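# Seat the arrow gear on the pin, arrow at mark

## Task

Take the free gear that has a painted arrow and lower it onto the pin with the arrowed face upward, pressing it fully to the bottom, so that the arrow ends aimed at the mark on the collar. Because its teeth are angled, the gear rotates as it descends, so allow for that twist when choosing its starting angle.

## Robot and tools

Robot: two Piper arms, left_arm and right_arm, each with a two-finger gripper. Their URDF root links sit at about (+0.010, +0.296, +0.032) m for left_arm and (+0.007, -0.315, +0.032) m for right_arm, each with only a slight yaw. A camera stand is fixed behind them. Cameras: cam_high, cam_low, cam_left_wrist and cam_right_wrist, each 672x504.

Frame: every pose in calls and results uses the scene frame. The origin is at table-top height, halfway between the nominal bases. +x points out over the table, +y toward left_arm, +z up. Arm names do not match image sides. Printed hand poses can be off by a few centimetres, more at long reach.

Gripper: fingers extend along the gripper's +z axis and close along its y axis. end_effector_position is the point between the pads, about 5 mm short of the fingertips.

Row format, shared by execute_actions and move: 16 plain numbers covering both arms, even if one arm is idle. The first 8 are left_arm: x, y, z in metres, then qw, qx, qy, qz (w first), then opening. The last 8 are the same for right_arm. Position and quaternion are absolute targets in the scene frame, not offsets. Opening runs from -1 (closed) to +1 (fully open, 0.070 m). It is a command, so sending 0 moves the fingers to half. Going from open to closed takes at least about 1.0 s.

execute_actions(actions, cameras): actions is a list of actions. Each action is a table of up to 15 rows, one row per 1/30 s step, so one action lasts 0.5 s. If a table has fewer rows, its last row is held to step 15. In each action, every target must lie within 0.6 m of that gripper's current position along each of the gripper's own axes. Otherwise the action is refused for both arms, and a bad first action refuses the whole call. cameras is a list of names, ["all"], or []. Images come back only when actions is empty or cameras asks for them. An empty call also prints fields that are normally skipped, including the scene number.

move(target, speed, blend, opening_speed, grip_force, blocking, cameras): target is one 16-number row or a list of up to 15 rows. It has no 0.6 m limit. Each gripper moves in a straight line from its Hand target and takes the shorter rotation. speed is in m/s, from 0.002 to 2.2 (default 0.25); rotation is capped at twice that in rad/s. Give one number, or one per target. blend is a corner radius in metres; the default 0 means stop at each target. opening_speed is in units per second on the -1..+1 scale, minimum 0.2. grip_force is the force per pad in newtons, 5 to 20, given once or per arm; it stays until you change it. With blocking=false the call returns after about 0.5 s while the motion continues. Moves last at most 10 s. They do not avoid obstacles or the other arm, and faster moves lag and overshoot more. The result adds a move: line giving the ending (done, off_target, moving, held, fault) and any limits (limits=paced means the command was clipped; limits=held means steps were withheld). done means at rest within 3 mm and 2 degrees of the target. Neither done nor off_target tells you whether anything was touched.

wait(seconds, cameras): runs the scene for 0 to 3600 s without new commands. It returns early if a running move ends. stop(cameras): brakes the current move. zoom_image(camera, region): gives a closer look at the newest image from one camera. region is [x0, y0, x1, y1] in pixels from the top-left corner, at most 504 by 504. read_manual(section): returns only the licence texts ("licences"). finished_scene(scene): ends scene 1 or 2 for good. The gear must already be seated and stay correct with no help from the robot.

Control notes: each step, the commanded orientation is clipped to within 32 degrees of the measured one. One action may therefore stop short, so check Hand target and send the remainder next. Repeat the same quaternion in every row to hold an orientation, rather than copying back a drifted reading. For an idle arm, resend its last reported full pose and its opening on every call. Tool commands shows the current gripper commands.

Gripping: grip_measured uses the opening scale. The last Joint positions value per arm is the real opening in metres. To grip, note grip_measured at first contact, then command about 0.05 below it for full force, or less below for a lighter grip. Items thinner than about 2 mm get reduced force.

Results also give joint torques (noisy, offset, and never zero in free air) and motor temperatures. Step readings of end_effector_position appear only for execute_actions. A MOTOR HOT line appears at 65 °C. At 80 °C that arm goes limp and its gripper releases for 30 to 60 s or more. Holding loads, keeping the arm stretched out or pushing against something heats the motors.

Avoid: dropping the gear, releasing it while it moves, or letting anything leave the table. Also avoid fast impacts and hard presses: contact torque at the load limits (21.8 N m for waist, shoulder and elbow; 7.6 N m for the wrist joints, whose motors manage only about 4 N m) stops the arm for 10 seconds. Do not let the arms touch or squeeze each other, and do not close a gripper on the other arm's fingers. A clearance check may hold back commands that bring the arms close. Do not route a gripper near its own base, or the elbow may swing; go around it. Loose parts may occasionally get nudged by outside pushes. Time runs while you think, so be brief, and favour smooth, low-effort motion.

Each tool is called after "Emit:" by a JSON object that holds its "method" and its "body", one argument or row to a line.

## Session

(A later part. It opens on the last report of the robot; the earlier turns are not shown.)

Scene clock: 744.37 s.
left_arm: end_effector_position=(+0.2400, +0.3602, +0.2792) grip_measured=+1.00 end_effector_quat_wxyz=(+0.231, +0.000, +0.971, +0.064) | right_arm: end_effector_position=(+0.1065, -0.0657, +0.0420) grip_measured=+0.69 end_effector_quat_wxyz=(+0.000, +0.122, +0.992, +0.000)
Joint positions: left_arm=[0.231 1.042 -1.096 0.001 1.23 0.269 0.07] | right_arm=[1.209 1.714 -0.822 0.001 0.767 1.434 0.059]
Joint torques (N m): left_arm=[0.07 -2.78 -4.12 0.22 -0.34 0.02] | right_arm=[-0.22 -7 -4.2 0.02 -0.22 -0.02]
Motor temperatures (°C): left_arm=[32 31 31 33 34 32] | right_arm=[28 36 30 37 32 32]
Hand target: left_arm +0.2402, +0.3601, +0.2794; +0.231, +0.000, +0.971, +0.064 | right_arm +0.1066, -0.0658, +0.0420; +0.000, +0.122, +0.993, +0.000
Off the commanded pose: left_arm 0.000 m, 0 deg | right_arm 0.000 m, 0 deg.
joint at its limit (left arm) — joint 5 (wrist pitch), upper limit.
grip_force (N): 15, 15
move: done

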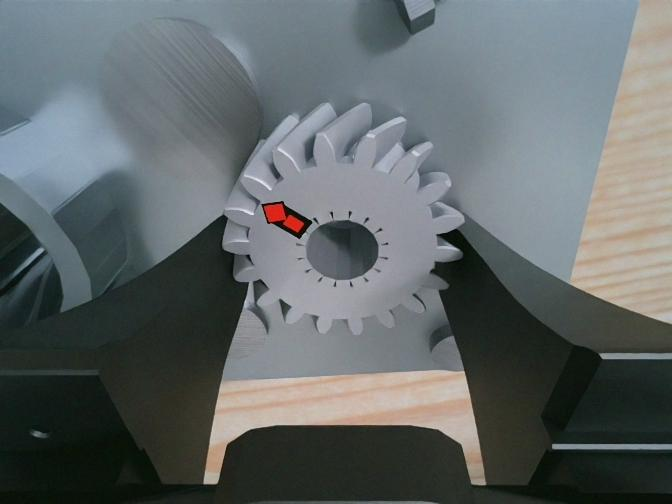

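Emit:
{"method": "move", "body": {
  "target": [
    [0.2402,0.3601,0.2794,0.231,0,0.971,0.064,1,0.1066,-0.0658,0.108,0,0.1219,0.9925,0,0.5],
    [0.2402,0.3601,0.2794,0.231,0,0.971,0.064,1,0.1286,0.0377,0.106,0,0.0436,0.999,0,0.5],
    [0.2402,0.3601,0.2794,0.231,0,0.971,0.064,1,0.1286,0.0377,0.097,0,0.0436,0.999,0,0.5]
  ],
  "cameras": ["cam_right_wrist"],
  "speed": [0.15,0.2,0.05],
  "blend": [0.01,0,0]
}}

Emit:
{"method": "zoom_image", "body": {
  "camera": "cam_right_wrist",
  "region": [290, 190, 400, 300]
}}

Emit:
{"method": "move", "body": {
  "target": [
    [0.2402,0.3601,0.2794,0.231,0,0.971,0.064,1,0.1286,0.0377,0.082,0,0.0436,0.999,0,0.5]
  ],
  "cameras": ["cam_right_wrist"],
  "speed": [0.04]
}}

Emit:
{"method": "zoom_image", "body": {
  "camera": "cam_right_wrist",
  "region": [290, 190, 400, 300]
}}

Scene clock: 755.90 s.
left_arm: end_effector_position=(+0.2400, +0.3602, +0.2792) grip_measured=+1.00 end_effector_quat_wxyz=(+0.231, +0.000, +0.971, +0.064) | right_arm: end_effector_position=(+0.1288, +0.0376, +0.0967) grip_measured=+0.69 end_effector_quat_wxyz=(+0.000, +0.044, +0.999, +0.000)
Joint positions: left_arm=[0.231 1.042 -1.096 0.001 1.23 0.269 0.07] | right_arm=[1.257 1.934 -1.408 0 1.131 1.326 0.059]
Joint torques (N m): left_arm=[0.08 -2.79 -4.12 0.22 -0.34 0.03] | right_arm=[0.11 -11.19 -7.47 0 0.05 0.13]
Hand target: left_arm +0.2402, +0.3601, +0.2794; +0.231, +0.000, +0.971, +0.064 | right_arm +0.1286, +0.0377, +0.0970; +0.000, +0.044, +0.999, +0.000
Off the commanded pose: left_arm 0.000 m, 0 deg | right_arm 0.000 m, 0 deg.
joint at its limit (left arm) — joint 5 (wrist pitch), upper limit.
grip_force (N): 15, 15
move: done

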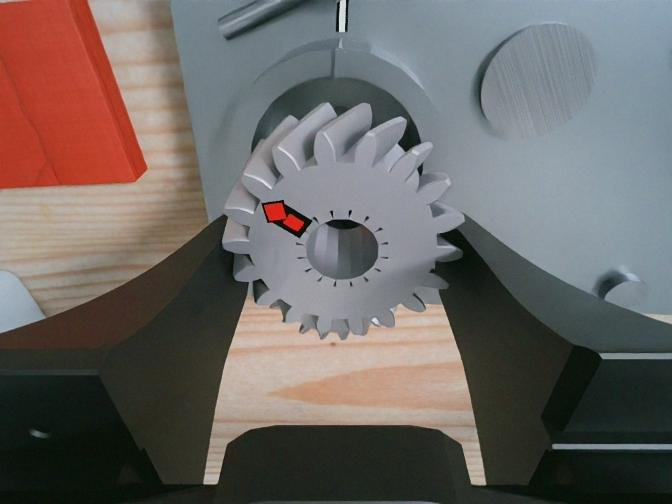

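Scaled by 4.582 from the camera's image (finer frame: 960x720).

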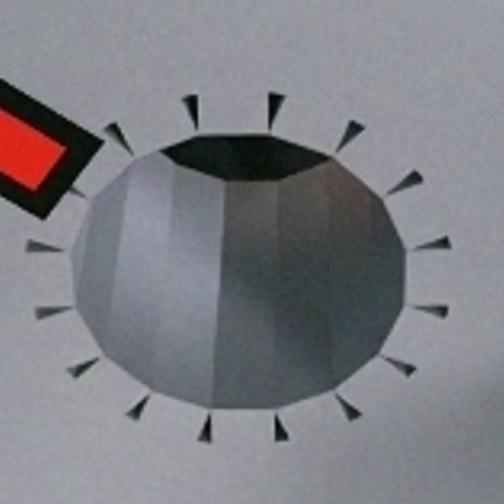

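Scene clock: 756.67 s.
left_arm: end_effector_position=(+0.2400, +0.3602, +0.2792) grip_measured=+1.00 end_effector_quat_wxyz=(+0.231, +0.000, +0.971, +0.064) | right_arm: end_effector_position=(+0.1283, +0.0402, +0.0835) grip_measured=+0.69 end_effector_quat_wxyz=(+0.000, +0.044, +0.999, +0.005)
Joint positions: left_arm=[0.231 1.042 -1.096 0.001 1.23 0.269 0.07] | right_arm=[1.258 1.952 -1.378 0.003 1.074 1.326 0.059]
Joint torques (N m): left_arm=[0.08 -2.78 -4.13 0.22 -0.34 0.03] | right_arm=[-1.78 -4.41 1.17 -1.3 1.56 0.05]
Hand target: left_arm +0.2402, +0.3601, +0.2794; +0.231, +0.000, +0.971, +0.064 | right_arm +0.1286, +0.0377, +0.0820; +0.000, +0.044, +0.999, +0.000
Off the commanded pose: left_arm 0.000 m, 0 deg | right_arm 0.003 m, 1 deg.
joint at its limit (left arm) — joint 5 (wrist pitch), upper limit.
grip_force (N): 15, 15
move: done

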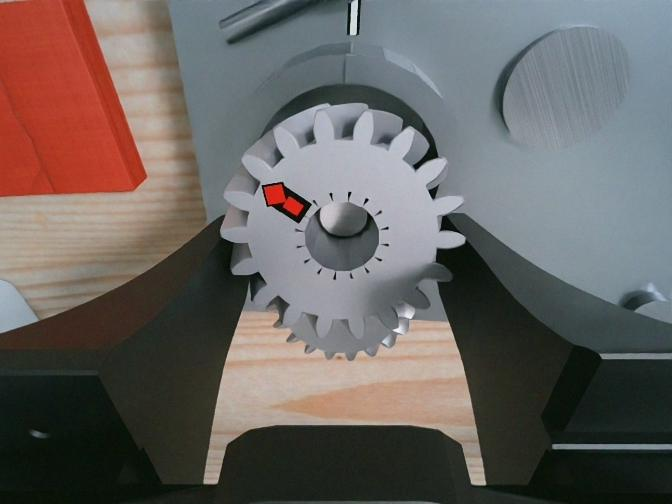

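Scaled by 4.582 from the camera's image (finer frame: 960x720).

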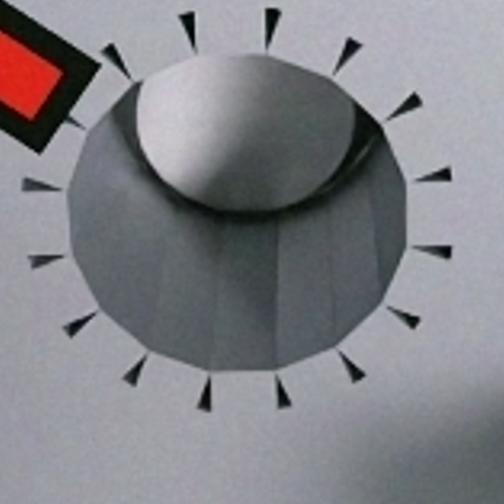

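Emit:
{"method": "move", "body": {
  "target": [
    [0.2402,0.3601,0.2794,0.231,0,0.971,0.064,1,0.1262,0.0400,0.085,0,0.0436,0.999,0,0.5]
  ],
  "cameras": ["cam_right_wrist"],
  "speed": [0.04]
}}

Emit:
{"method": "zoom_image", "body": {
  "camera": "cam_right_wrist",
  "region": [290, 190, 400, 300]
}}

Scene clock: 769.50 s.
left_arm: end_effector_position=(+0.2400, +0.3602, +0.2792) grip_measured=+1.00 end_effector_quat_wxyz=(+0.231, +0.000, +0.971, +0.064) | right_arm: end_effector_position=(+0.1258, +0.0396, +0.0845) grip_measured=+0.69 end_effector_quat_wxyz=(-0.001, +0.044, +0.999, -0.001)
Joint positions: left_arm=[0.231 1.042 -1.096 0.001 1.23 0.269 0.07] | right_arm=[1.265 1.955 -1.388 0.001 1.094 1.333 0.059]
Joint torques (N m): left_arm=[0.08 -2.77 -4.12 0.22 -0.34 0.03] | right_arm=[-1.1 -9.09 0.02 -0.58 3 0.28]
Motor temperatures (°C): left_arm=[32 31 31 33 34 32] | right_arm=[28 36 30 37 49 32]
Hand target: left_arm +0.2402, +0.3601, +0.2794; +0.231, +0.000, +0.971, +0.064 | right_arm +0.1262, +0.0400, +0.0850; +0.000, +0.044, +0.999, +0.000
Off the commanded pose: left_arm 0.000 m, 0 deg | right_arm 0.001 m, 0 deg.
joint at its limit (left arm) — joint 5 (wrist pitch), upper limit.
grip_force (N): 15, 15
move: done

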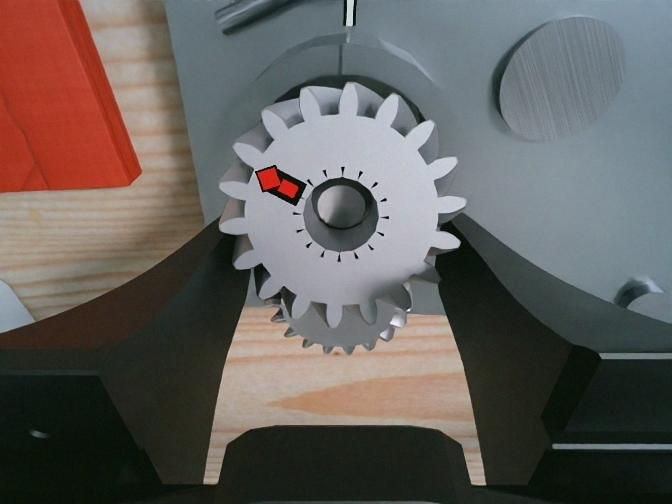

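Scaled by 4.582 from the camera's image (finer frame: 960x720).

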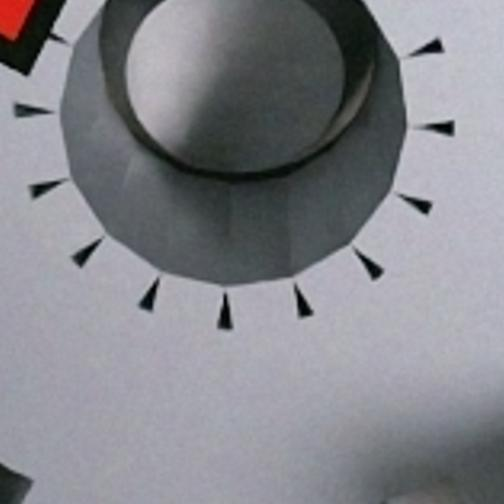

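Emit:
{"method": "move", "body": {
  "target": [
    [0.2402,0.3601,0.2794,0.231,0,0.971,0.064,1,0.1310,0.0400,0.085,0,0.0436,0.999,0,0.5]
  ],
  "cameras": ["cam_right_wrist"],
  "speed": [0.04]
}}

Emit:
{"method": "zoom_image", "body": {
  "camera": "cam_right_wrist",
  "region": [280, 160, 400, 280]
}}

Scene clock: 776.10 s.
left_arm: end_effector_position=(+0.2400, +0.3602, +0.2792) grip_measured=+1.00 end_effector_quat_wxyz=(+0.231, +0.000, +0.971, +0.064) | right_arm: end_effector_position=(+0.1311, +0.0394, +0.0850) grip_measured=+0.69 end_effector_quat_wxyz=(+0.000, +0.043, +0.999, -0.001)
Joint positions: left_arm=[0.231 1.042 -1.096 0.001 1.23 0.269 0.07] | right_arm=[1.253 1.959 -1.396 -0.001 1.097 1.321 0.059]
Joint torques (N m): left_arm=[0.08 -2.77 -4.12 0.22 -0.34 0.04] | right_arm=[1.12 -8.78 -5.95 0.23 0.7 0.16]
Hand target: left_arm +0.2402, +0.3601, +0.2794; +0.231, +0.000, +0.971, +0.064 | right_arm +0.1310, +0.0400, +0.0850; +0.000, +0.044, +0.999, +0.000
Off the commanded pose: left_arm 0.000 m, 0 deg | right_arm 0.001 m, 0 deg.
joint at its limit (left arm) — joint 5 (wrist pitch), upper limit.
grip_force (N): 15, 15
move: done

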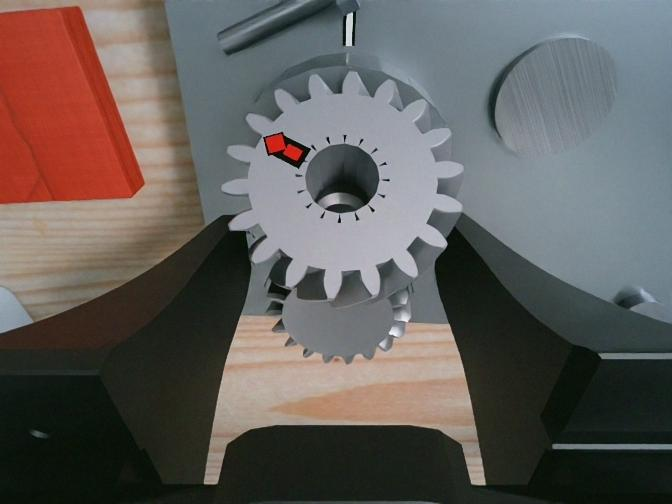

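Scaled by 4.200 from the camera's image (finer frame: 960x720).

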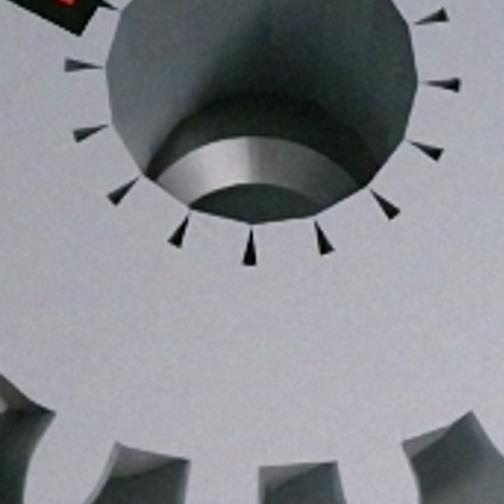

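Emit:
{"method": "move", "body": {
  "target": [
    [0.2402,0.3601,0.2794,0.231,0,0.971,0.064,1,0.1275,0.0395,0.085,0,0.0436,0.999,0,0.5]
  ],
  "cameras": ["cam_right_wrist","cam_low"],
  "speed": [0.04]
}}

Emit:
{"method": "zoom_image", "body": {
  "camera": "cam_low",
  "region": [370, 190, 470, 290]
}}

Scene clock: 785.67 s.
left_arm: end_effector_position=(+0.2400, +0.3602, +0.2792) grip_measured=+1.00 end_effector_quat_wxyz=(+0.231, +0.000, +0.971, +0.064) | right_arm: end_effector_position=(+0.1279, +0.0399, +0.0854) grip_measured=+0.69 end_effector_quat_wxyz=(+0.001, +0.044, +0.999, +0.001)
Joint positions: left_arm=[0.231 1.042 -1.096 0.001 1.23 0.269 0.07] | right_arm=[1.261 1.954 -1.39 -0.001 1.092 1.33 0.059]
Joint torques (N m): left_arm=[0.09 -2.77 -4.12 0.22 -0.34 0.04] | right_arm=[1.17 -11.08 -4.3 0.63 0.42 -0.02]
Motor temperatures (°C): left_arm=[32 31 31 33 34 32] | right_arm=[28 37 30 37 41 32]
Hand target: left_arm +0.2402, +0.3601, +0.2794; +0.231, +0.000, +0.971, +0.064 | right_arm +0.1275, +0.0395, +0.0850; +0.000, +0.044, +0.999, +0.000
Off the commanded pose: left_arm 0.000 m, 0 deg | right_arm 0.001 m, 0 deg.
joint at its limit (left arm) — joint 5 (wrist pitch), upper limit.
grip_force (N): 15, 15
move: done
Images, in order (width x height): cam_low 672x504, cam_right_wrist 672x504.

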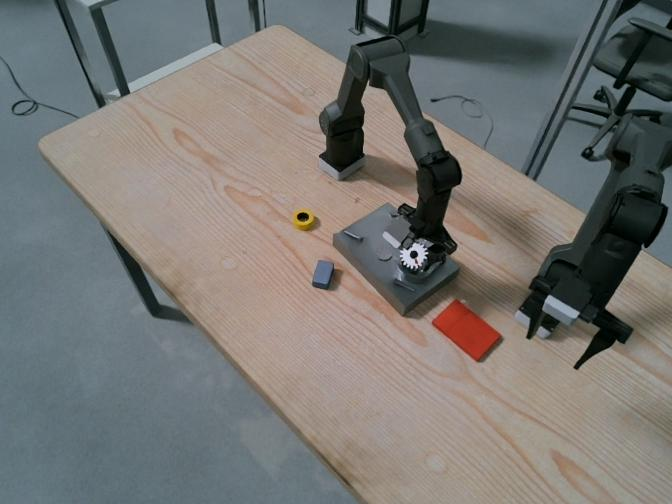

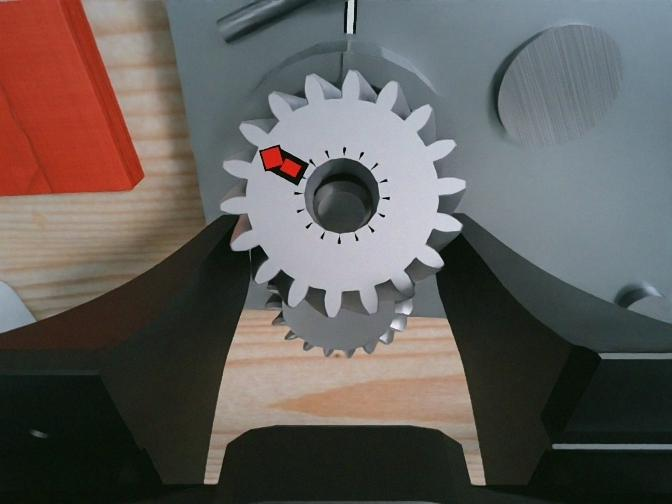

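Scaled by 5.040 from the camera's image (finer frame: 960x720).

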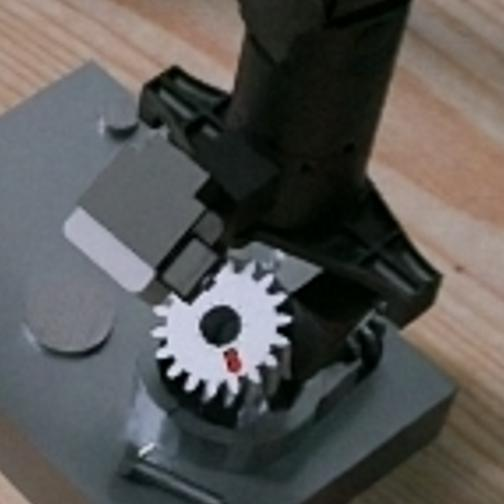

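Emit:
{"method": "move", "body": {
  "target": [
    [0.2402,0.3601,0.2794,0.231,0,0.971,0.064,1,0.1277,0.0398,0.085,0,0.0436,0.999,0,0.95]
  ],
  "cameras": ["cam_right_wrist","cam_low"],
  "opening_speed": 0.4
}}

Emit:
{"method": "zoom_image", "body": {
  "camera": "cam_low",
  "region": [370, 190, 470, 290]
}}

Emit:
{"method": "zoom_image", "body": {
  "camera": "cam_right_wrist",
  "region": [200, 50, 500, 350]
}}

Scene clock: 792.13 s.
left_arm: end_effector_position=(+0.2400, +0.3602, +0.2792) grip_measured=+1.00 end_effector_quat_wxyz=(+0.231, +0.000, +0.971, +0.064) | right_arm: end_effector_position=(+0.1275, +0.0393, +0.0845) grip_measured=+0.95 end_effector_quat_wxyz=(+0.000, +0.044, +0.999, -0.001)
Joint positions: left_arm=[0.231 1.042 -1.096 0.001 1.23 0.269 0.07] | right_arm=[1.261 1.956 -1.39 0 1.094 1.33 0.068]
Joint torques (N m): left_arm=[0.1 -2.78 -4.12 0.22 -0.34 0.04] | right_arm=[-0.19 -10.32 -7.27 -0.09 -0.07 0.06]
Hand target: left_arm +0.2402, +0.3601, +0.2794; +0.231, +0.000, +0.971, +0.064 | right_arm +0.1277, +0.0398, +0.0850; +0.000, +0.044, +0.999, +0.000
Off the commanded pose: left_arm 0.000 m, 0 deg | right_arm 0.001 m, 0 deg.
joint at its limit (left arm) — joint 5 (wrist pitch), upper limit.
grip_force (N): 15, 15
move: done
Images, in order (width x height): cam_low 672x504, cam_right_wrist 672x504.

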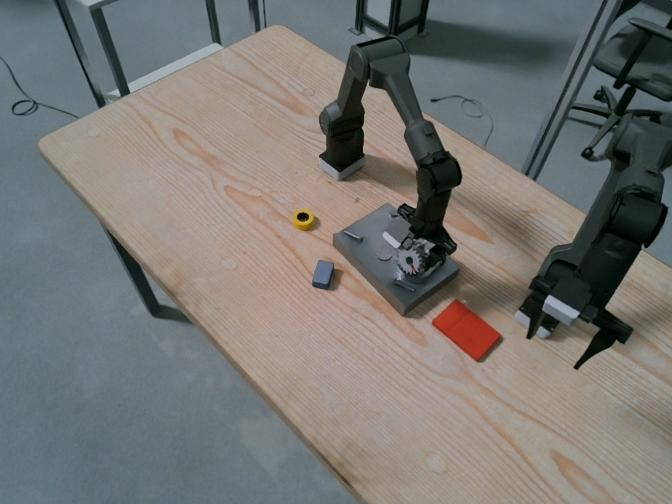

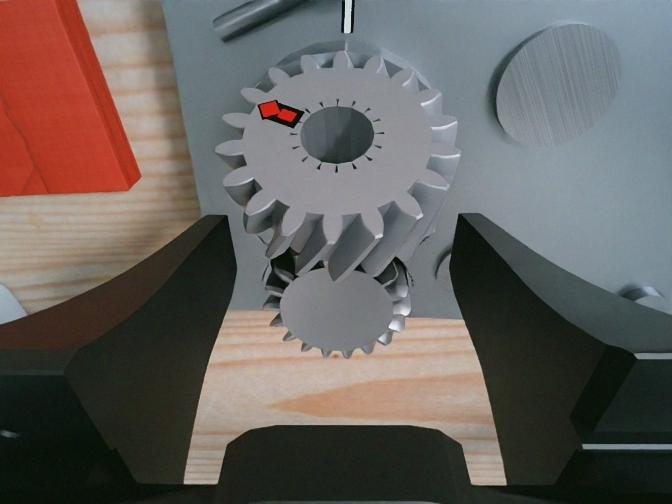

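Scaled by 5.040 from the camera's image (finer frame: 960x720).

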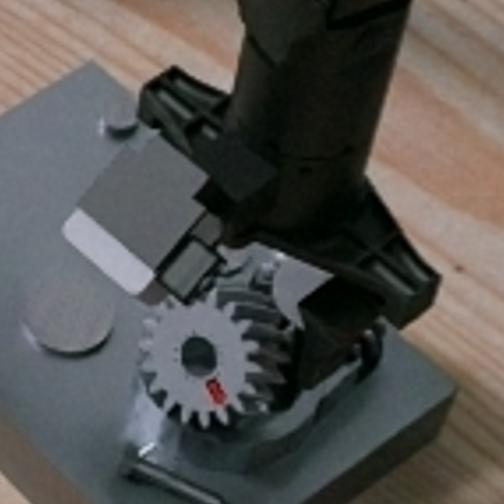

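Scaled by 1.680 from the camera's image (finer frame: 960x720).

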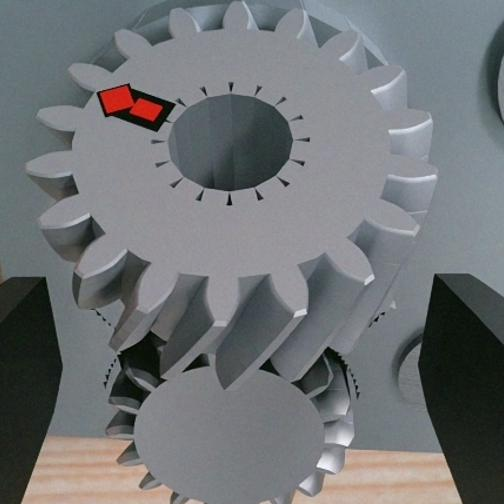

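Emit:
{"method": "execute_actions", "body": {
  "actions": [],
  "cameras": ["all"]
}}

Scene clock: 822.13 s.
left_arm: end_effector_position=(+0.2400, +0.3602, +0.2792) grip_measured=+1.00 end_effector_quat_wxyz=(+0.231, +0.000, +0.971, +0.064) | right_arm: end_effector_position=(+0.1275, +0.0395, +0.0845) grip_measured=+0.95 end_effector_quat_wxyz=(+0.000, +0.044, +0.999, -0.001)
Joint positions: left_arm=[0.231 1.042 -1.096 0.001 1.23 0.269 0.07] | right_arm=[1.261 1.956 -1.39 0 1.093 1.33 0.068]
Joint torques (N m): left_arm=[0.09 -2.77 -4.12 0.22 -0.34 0.04] | right_arm=[0.34 -10.16 -7.37 0.14 -0.08 -0.01]
Motor temperatures (°C): left_arm=[32 31 31 33 34 32] | right_arm=[28 37 30 37 34 32]
Hand target: left_arm +0.2402, +0.3601, +0.2794; +0.231, +0.000, +0.971, +0.064 | right_arm +0.1277, +0.0398, +0.0850; +0.000, +0.044, +0.999, +0.000
Tool commands: left_gripper/opening=+1.0 right_gripper/opening=+0.95
Off the commanded pose: left_arm 0.000 m, 0 deg | right_arm 0.001 m, 0 deg.
grip_force (N): 15, 15

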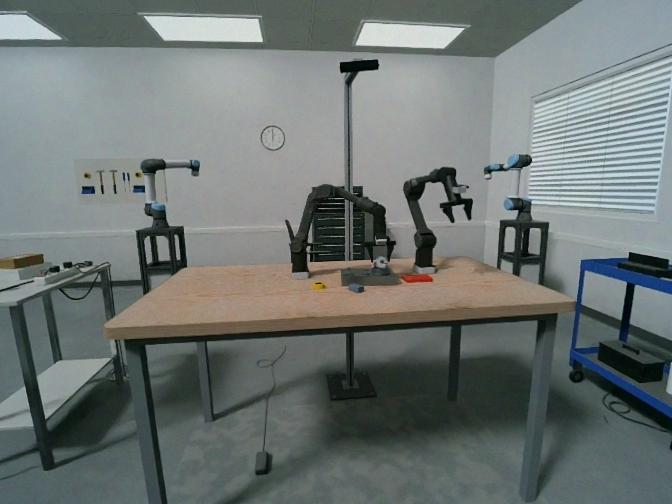

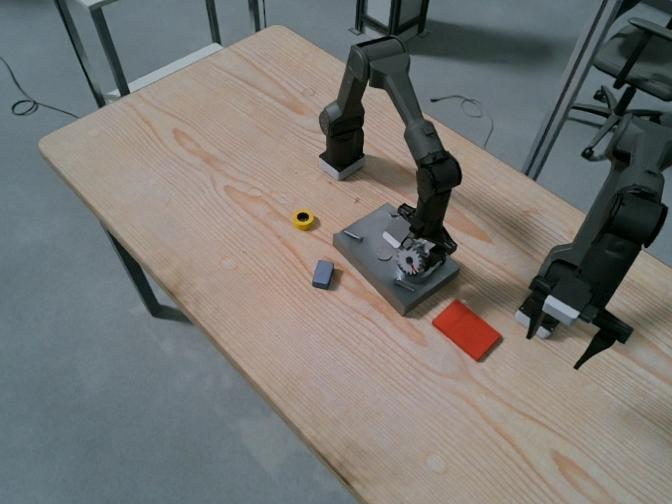

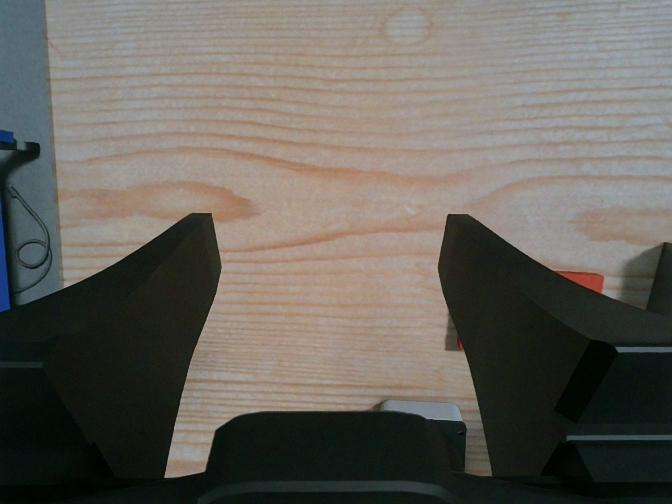

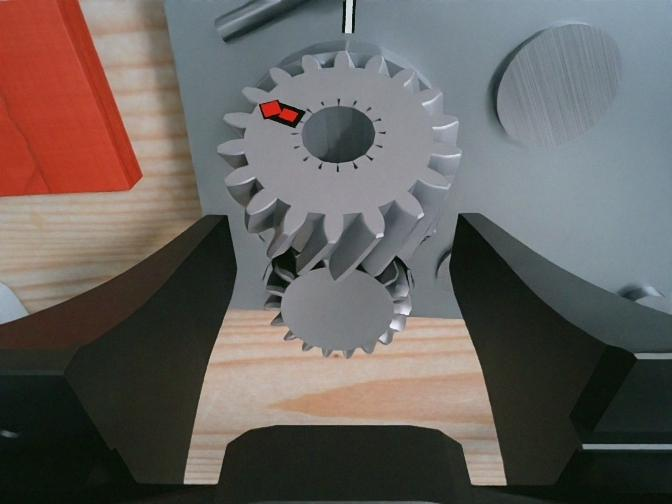

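Emit:
{"method": "zoom_image", "body": {
  "camera": "cam_right_wrist",
  "region": [200, 0, 480, 210]
}}

Emit:
{"method": "zoom_image", "body": {
  "camera": "cam_low",
  "region": [370, 210, 470, 310]
}}

Scaled by 1.800 from the camera's image (finer frame: 960x720).

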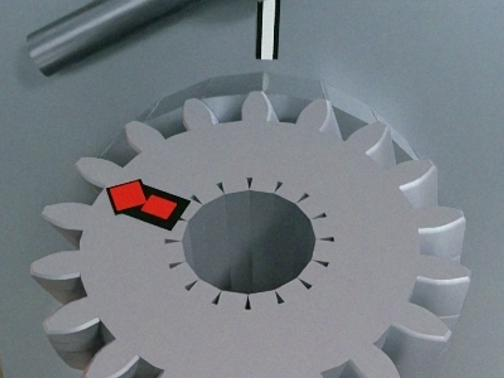

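Scaled by 5.040 from the camera's image (finer frame: 960x720).

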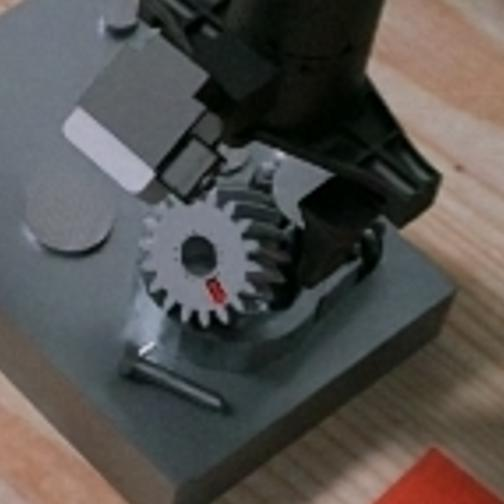

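Emit:
{"method": "move", "body": {
  "target": [
    [0.2402,0.3601,0.2794,0.231,0,0.971,0.064,1,0.1275,0.0375,0.1,0,0.0436,0.999,0,1],
    [0.2402,0.3601,0.2794,0.231,0,0.971,0.064,1,0.1475,0.0375,0.095,0,0.0436,0.999,0,1],
    [0.2402,0.3601,0.2794,0.231,0,0.971,0.064,1,0.1475,0.0375,0.068,0,0.0436,0.999,0,1]
  ],
  "speed": 0.08,
  "grip_force": 10,
  "cameras": ["cam_right_wrist"]
}}

Scene clock: 843.87 s.
left_arm: end_effector_position=(+0.2400, +0.3602, +0.2792) grip_measured=+1.00 end_effector_quat_wxyz=(+0.231, +0.000, +0.971, +0.064) | right_arm: end_effector_position=(+0.1474, +0.0372, +0.0673) grip_measured=+1.00 end_effector_quat_wxyz=(+0.000, +0.043, +0.999, -0.001)
Joint positions: left_arm=[0.231 1.042 -1.096 0.001 1.23 0.269 0.07] | right_arm=[1.21 1.996 -1.38 0 1.044 1.277 0.07]
Joint torques (N m): left_arm=[0.1 -2.78 -4.13 0.22 -0.34 0.04] | right_arm=[0.86 -10.47 -5.73 -0.15 0.1 0.09]
Hand target: left_arm +0.2402, +0.3601, +0.2794; +0.231, +0.000, +0.971, +0.064 | right_arm +0.1475, +0.0375, +0.0680; +0.000, +0.044, +0.999, +0.000
Off the commanded pose: left_arm 0.000 m, 0 deg | right_arm 0.001 m, 0 deg.
joint at its limit (left arm) — joint 5 (wrist pitch), upper limit.
grip_force (N): 10, 10
move: done

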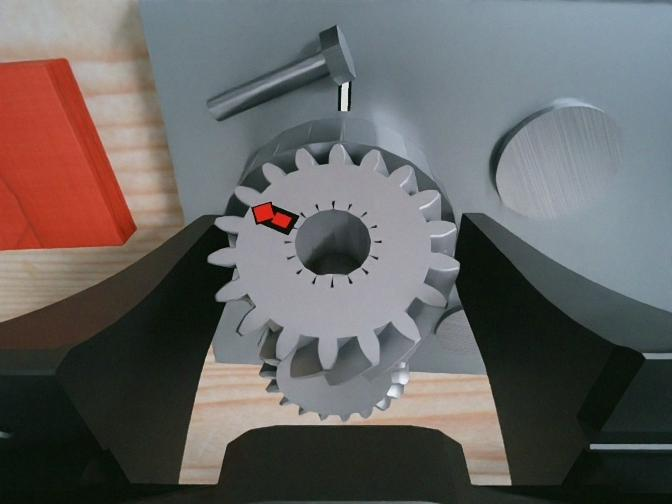

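Emit:
{"method": "move", "body": {
  "target": [
    [0.2402,0.3601,0.2794,0.231,0,0.971,0.064,1,0.1475,0.0403,0.0685,0,0.0436,0.999,0,1],
    [0.2402,0.3601,0.2794,0.231,0,0.971,0.064,1,0.1475,0.0403,0.058,0,0.0436,0.999,0,1]
  ],
  "speed": 0.05,
  "cameras": ["cam_right_wrist","cam_low"]
}}

Emit:
{"method": "zoom_image", "body": {
  "camera": "cam_low",
  "region": [370, 210, 470, 310]
}}

Scene clock: 851.10 s.
left_arm: end_effector_position=(+0.2400, +0.3602, +0.2792) grip_measured=+1.00 end_effector_quat_wxyz=(+0.231, +0.000, +0.971, +0.064) | right_arm: end_effector_position=(+0.1476, +0.0404, +0.0602) grip_measured=+1.00 end_effector_quat_wxyz=(+0.000, +0.044, +0.999, +0.001)
Joint positions: left_arm=[0.231 1.042 -1.096 0.001 1.23 0.269 0.07] | right_arm=[1.212 2.014 -1.379 0 1.021 1.281 0.07]
Joint torques (N m): left_arm=[0.09 -2.77 -4.13 0.22 -0.34 0.05] | right_arm=[-0.14 -3.15 -1.01 -0.12 -1.46 -0.07]
Hand target: left_arm +0.2402, +0.3601, +0.2794; +0.231, +0.000, +0.971, +0.064 | right_arm +0.1475, +0.0403, +0.0580; +0.000, +0.044, +0.999, +0.000
Off the commanded pose: left_arm 0.000 m, 0 deg | right_arm 0.002 m, 0 deg.
joint at its limit (left arm) — joint 5 (wrist pitch), upper limit.
grip_force (N): 10, 10
move: done
Images, in order (width x height): cam_low 672x504, cam_right_wrist 672x504.

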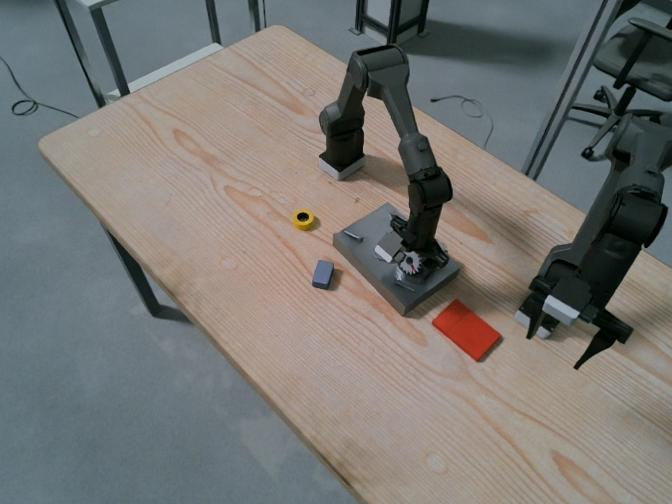

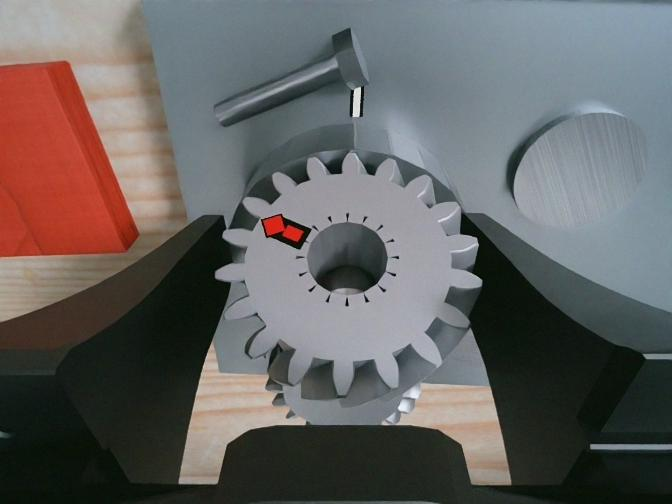

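Scaled by 5.040 from the camera's image (finer frame: 960x720).

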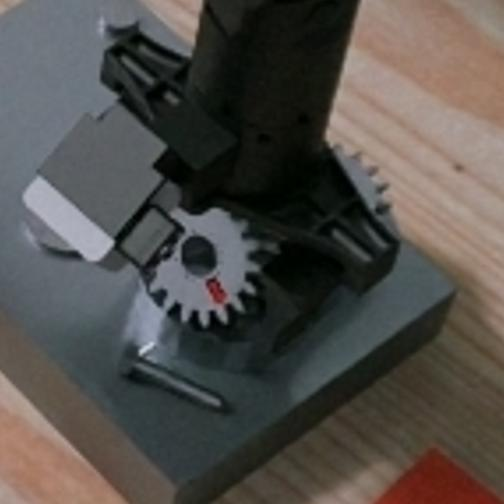

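Emit:
{"method": "move", "body": {
  "target": [
    [0.2402,0.3601,0.2794,0.231,0,0.971,0.064,1,0.1475,0.0403,0.066,0,0.0436,0.999,0,1],
    [0.2402,0.3601,0.2794,0.231,0,0.971,0.064,1,0.1475,0.0390,0.066,0,0.0436,0.999,0,1],
    [0.2402,0.3601,0.2794,0.231,0,0.971,0.064,1,0.1475,0.0390,0.061,0,0.0436,0.999,0,1],
    [0.2402,0.3601,0.2794,0.231,0,0.971,0.064,1,0.1475,0.0390,0.061,0,0.0436,0.999,0,0.5]
  ],
  "speed": 0.05,
  "cameras": ["cam_right_wrist"]
}}

Scene clock: 860.70 s.
left_arm: end_effector_position=(+0.2400, +0.3602, +0.2792) grip_measured=+1.00 end_effector_quat_wxyz=(+0.231, +0.000, +0.971, +0.064) | right_arm: end_effector_position=(+0.1476, +0.0394, +0.0614) grip_measured=+0.67 end_effector_quat_wxyz=(+0.000, +0.044, +0.999, +0.001)
Joint positions: left_arm=[0.231 1.042 -1.096 0.001 1.23 0.269 0.07] | right_arm=[1.211 2.009 -1.376 0 1.023 1.28 0.059]
Joint torques (N m): left_arm=[0.1 -2.77 -4.13 0.22 -0.34 0.05] | right_arm=[-0.57 -8.31 -4.3 -0.08 0.24 -0.02]
Motor temperatures (°C): left_arm=[32 31 31 33 33 32] | right_arm=[28 37 30 37 43 32]
Hand target: left_arm +0.2402, +0.3601, +0.2794; +0.231, +0.000, +0.971, +0.064 | right_arm +0.1475, +0.0390, +0.0610; +0.000, +0.044, +0.999, +0.000
Off the commanded pose: left_arm 0.000 m, 0 deg | right_arm 0.001 m, 0 deg.
joint at its limit (left arm) — joint 5 (wrist pitch), upper limit.
grip_force (N): 10, 10
move: done

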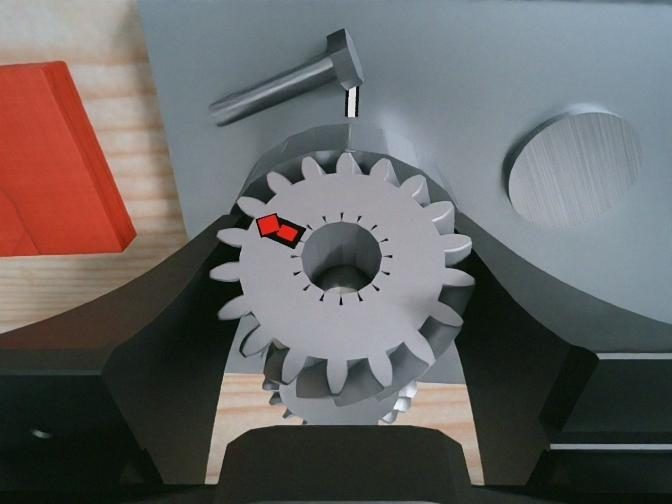

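Emit:
{"method": "move", "body": {
  "target": [0.2402,0.3601,0.2794,0.231,0,0.971,0.064,1,0.1475,0.0390,0.12,0,0.0436,0.999,0,0.5],
  "speed": 0.06,
  "cameras": ["cam_right_wrist","cam_low"]
}}

Emit:
{"method": "zoom_image", "body": {
  "camera": "cam_low",
  "region": [370, 190, 470, 290]
}}

Scene clock: 865.80 s.
left_arm: end_effector_position=(+0.2400, +0.3602, +0.2792) grip_measured=+1.00 end_effector_quat_wxyz=(+0.231, +0.000, +0.971, +0.064) | right_arm: end_effector_position=(+0.1475, +0.0393, +0.1206) grip_measured=+0.67 end_effector_quat_wxyz=(+0.000, +0.044, +0.999, +0.001)
Joint positions: left_arm=[0.231 1.042 -1.096 0.001 1.23 0.269 0.07] | right_arm=[1.211 1.936 -1.509 0.001 1.23 1.28 0.059]
Joint torques (N m): left_arm=[0.09 -2.77 -4.13 0.22 -0.33 0.05] | right_arm=[0.39 -10.67 -6.77 -0.2 -0.1 0.13]
Hand target: left_arm +0.2402, +0.3601, +0.2794; +0.231, +0.000, +0.971, +0.064 | right_arm +0.1475, +0.0390, +0.1200; +0.000, +0.044, +0.999, +0.000
Off the commanded pose: left_arm 0.000 m, 0 deg | right_arm 0.001 m, 0 deg.
joint at its limit (left arm) — joint 5 (wrist pitch), upper limit.
grip_force (N): 10, 10
move: done
Images, in order (width x height): cam_low 672x504, cam_right_wrist 672x504.

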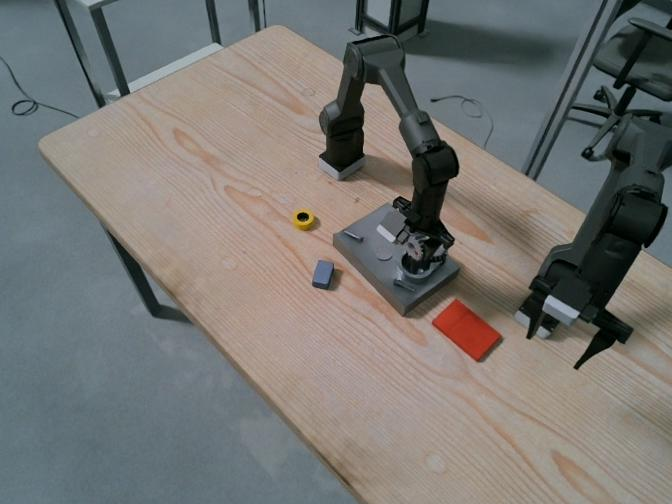

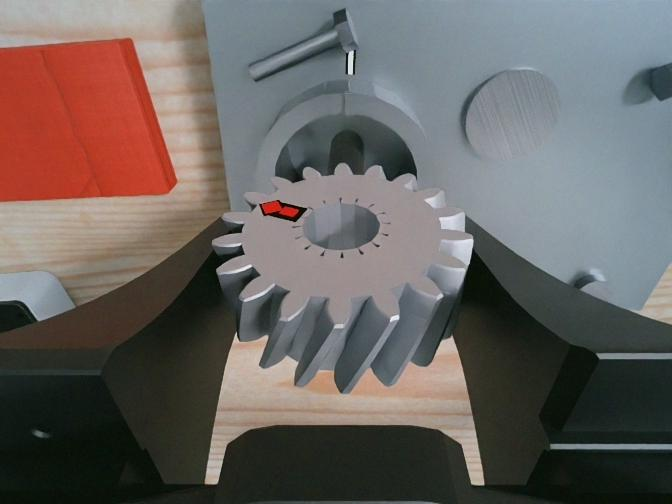

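Scaled by 5.040 from the camera's image (finer frame: 960x720).

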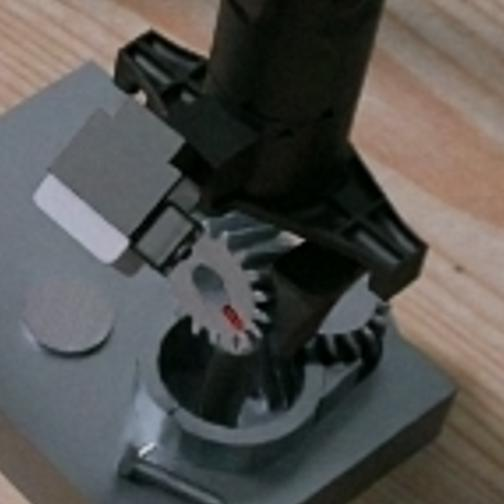

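Emit:
{"method": "move", "body": {
  "target": [
    [0.2402,0.3601,0.2794,0.231,0,0.971,0.064,1,0.165,0.0392,0.12,0,0.0436,0.999,0,0.5],
    [0.2402,0.3601,0.2794,0.231,0,0.971,0.064,1,0.165,0.0392,0.082,0,0.0436,0.999,0,0.5],
    [0.2402,0.3601,0.2794,0.231,0,0.971,0.064,1,0.113,0.0392,0.082,0,0.0436,0.999,0,0.5]
  ],
  "speed": [0.06,0.06,0.04],
  "cameras": ["cam_right_wrist"]
}}

Emit:
{"method": "zoom_image", "body": {
  "camera": "cam_right_wrist",
  "region": [200, 50, 480, 400]
}}

Scene clock: 903.77 s.
left_arm: end_effector_position=(+0.2400, +0.3602, +0.2792) grip_measured=+1.00 end_effector_quat_wxyz=(+0.231, +0.000, +0.971, +0.064) | right_arm: end_effector_position=(+0.1124, +0.0392, +0.0818) grip_measured=+0.67 end_effector_quat_wxyz=(+0.000, +0.044, +0.999, +0.000)
Joint positions: left_arm=[0.231 1.042 -1.096 0.001 1.23 0.269 0.07] | right_arm=[1.3 1.943 -1.357 0.001 1.073 1.367 0.059]
Joint torques (N m): left_arm=[0.09 -2.77 -4.13 0.22 -0.34 0.05] | right_arm=[-0.41 -11.14 -6.28 -0.19 -0.09 -0.05]
Motor temperatures (°C): left_arm=[32 31 31 32 33 32] | right_arm=[28 38 30 37 33 32]
Hand target: left_arm +0.2402, +0.3601, +0.2794; +0.231, +0.000, +0.971, +0.064 | right_arm +0.1130, +0.0392, +0.0820; +0.000, +0.044, +0.999, +0.000
Off the commanded pose: left_arm 0.000 m, 0 deg | right_arm 0.001 m, 0 deg.
joint at its limit (left arm) — joint 5 (wrist pitch), upper limit.
grip_force (N): 10, 10
move: done

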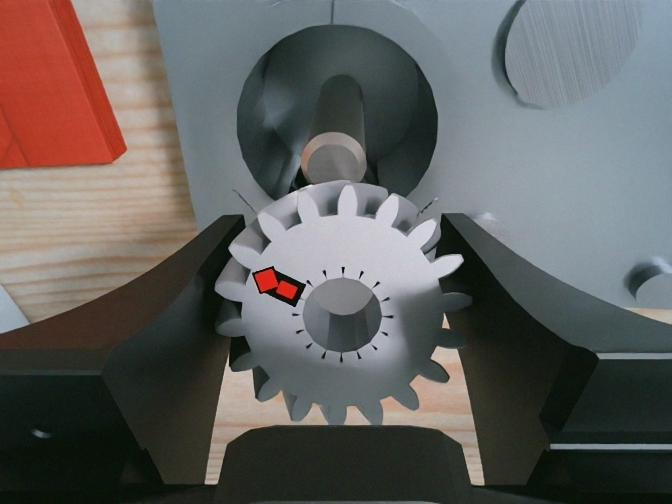

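Scaled by 1.440 from the camera's image (finer frame: 960x720).

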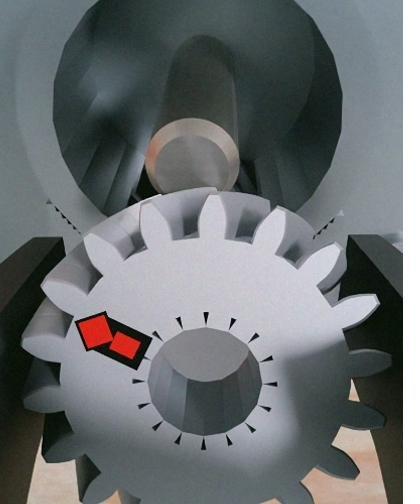

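Emit:
{"method": "move", "body": {
  "target": [
    [0.2402,0.3601,0.2794,0.231,0,0.971,0.064,1,0.114,0.0395,0.0775,0,0.0436,0.999,0,0.5]
  ],
  "speed": 0.03,
  "cameras": ["cam_right_wrist"]
}}

Emit:
{"method": "zoom_image", "body": {
  "camera": "cam_right_wrist",
  "region": [200, 50, 480, 400]
}}

Scene clock: 919.33 s.
left_arm: end_effector_position=(+0.2400, +0.3602, +0.2792) grip_measured=+1.00 end_effector_quat_wxyz=(+0.231, +0.000, +0.971, +0.064) | right_arm: end_effector_position=(+0.1138, +0.0401, +0.0777) grip_measured=+0.67 end_effector_quat_wxyz=(+0.000, +0.043, +0.999, +0.001)
Joint positions: left_arm=[0.231 1.042 -1.096 0.001 1.23 0.269 0.07] | right_arm=[1.297 1.951 -1.352 0.001 1.058 1.364 0.059]
Joint torques (N m): left_arm=[0.11 -2.76 -4.13 0.22 -0.34 0.05] | right_arm=[-0.38 -10.73 -5.42 -0.11 0.08 0.07]
Hand target: left_arm +0.2402, +0.3601, +0.2794; +0.231, +0.000, +0.971, +0.064 | right_arm +0.1140, +0.0395, +0.0775; +0.000, +0.044, +0.999, +0.000
Off the commanded pose: left_arm 0.000 m, 0 deg | right_arm 0.001 m, 0 deg.
joint at its limit (left arm) — joint 5 (wrist pitch), upper limit.
grip_force (N): 10, 10
move: done

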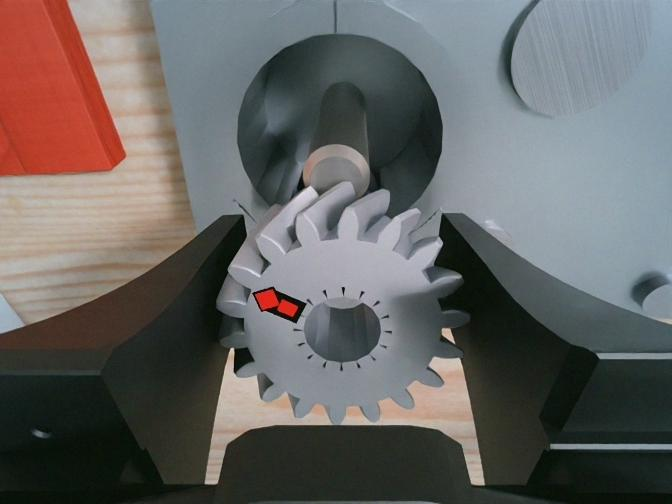

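Scaled by 1.440 from the camera's image (finer frame: 960x720).

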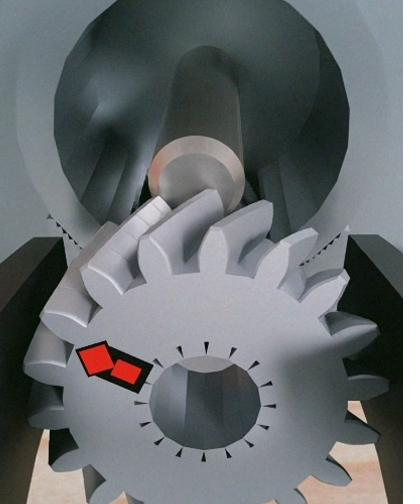

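Emit:
{"method": "move", "body": {
  "target": [
    [0.2402,0.3601,0.2794,0.231,0,0.971,0.064,1,0.114,0.0395,0.0765,0,0.0436,0.999,0,0.5],
    [0.2402,0.3601,0.2794,0.231,0,0.971,0.064,1,0.114,0.0395,0.1,0,0.0436,0.999,0,0.5],
    [0.2402,0.3601,0.2794,0.231,0,0.971,0.064,1,0.1458,0.0357,0.1,0,0.1392,0.9903,0,0.5],
    [0.2402,0.3601,0.2794,0.231,0,0.971,0.064,1,0.1458,0.0357,0.086,0,0.1392,0.9903,0,0.5]
  ],
  "speed": 0.05,
  "cameras": ["cam_right_wrist","cam_low"]
}}

Emit:
{"method": "zoom_image", "body": {
  "camera": "cam_right_wrist",
  "region": [200, 50, 480, 400]
}}

Emit:
{"method": "zoom_image", "body": {
  "camera": "cam_low",
  "region": [370, 190, 470, 290]
}}

Scene clock: 946.57 s.
left_arm: end_effector_position=(+0.2400, +0.3602, +0.2792) grip_measured=+1.00 end_effector_quat_wxyz=(+0.231, +0.000, +0.971, +0.064) | right_arm: end_effector_position=(+0.1459, +0.0358, +0.0857) grip_measured=+0.67 end_effector_quat_wxyz=(+0.000, +0.140, +0.990, +0.000)
Joint positions: left_arm=[0.231 1.042 -1.096 0.001 1.23 0.269 0.07] | right_arm=[1.212 1.962 -1.405 0.001 1.101 1.473 0.059]
Joint torques (N m): left_arm=[0.11 -2.76 -4.13 0.22 -0.33 0.06] | right_arm=[0.84 -11.67 -6.99 0 0.05 -0.05]
Hand target: left_arm +0.2402, +0.3601, +0.2794; +0.231, +0.000, +0.971, +0.064 | right_arm +0.1458, +0.0357, +0.0860; +0.000, +0.139, +0.990, +0.000
Off the commanded pose: left_arm 0.000 m, 0 deg | right_arm 0.000 m, 0 deg.
joint at its limit (left arm) — joint 5 (wrist pitch), upper limit.
grip_force (N): 10, 10
move: done
Images, in order (width x height): cam_low 672x504, cam_right_wrist 672x504.

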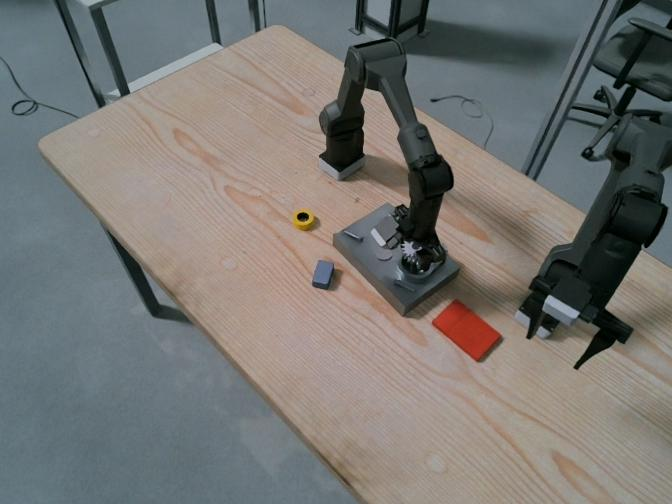

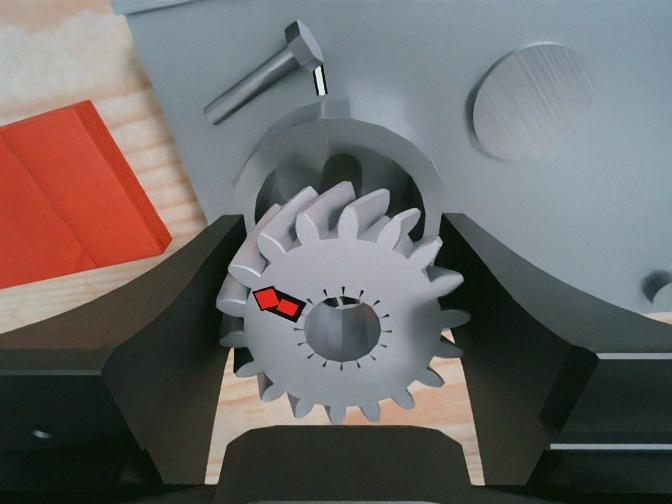

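Scaled by 1.440 from the camera's image (finer frame: 960x720).

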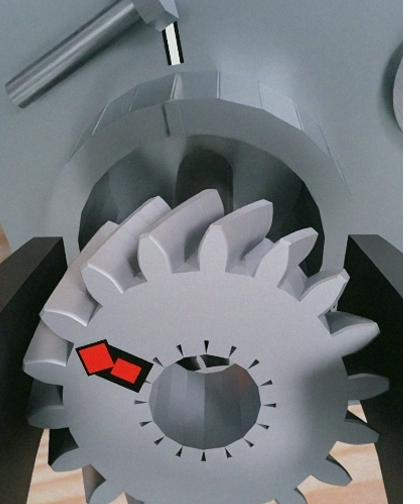

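Scaled by 5.040 from the camera's image (finer frame: 960x720).

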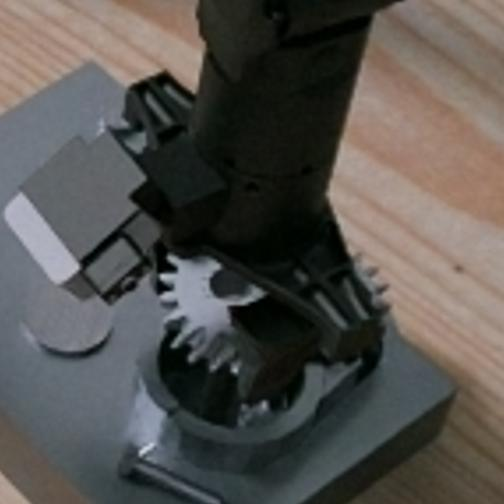

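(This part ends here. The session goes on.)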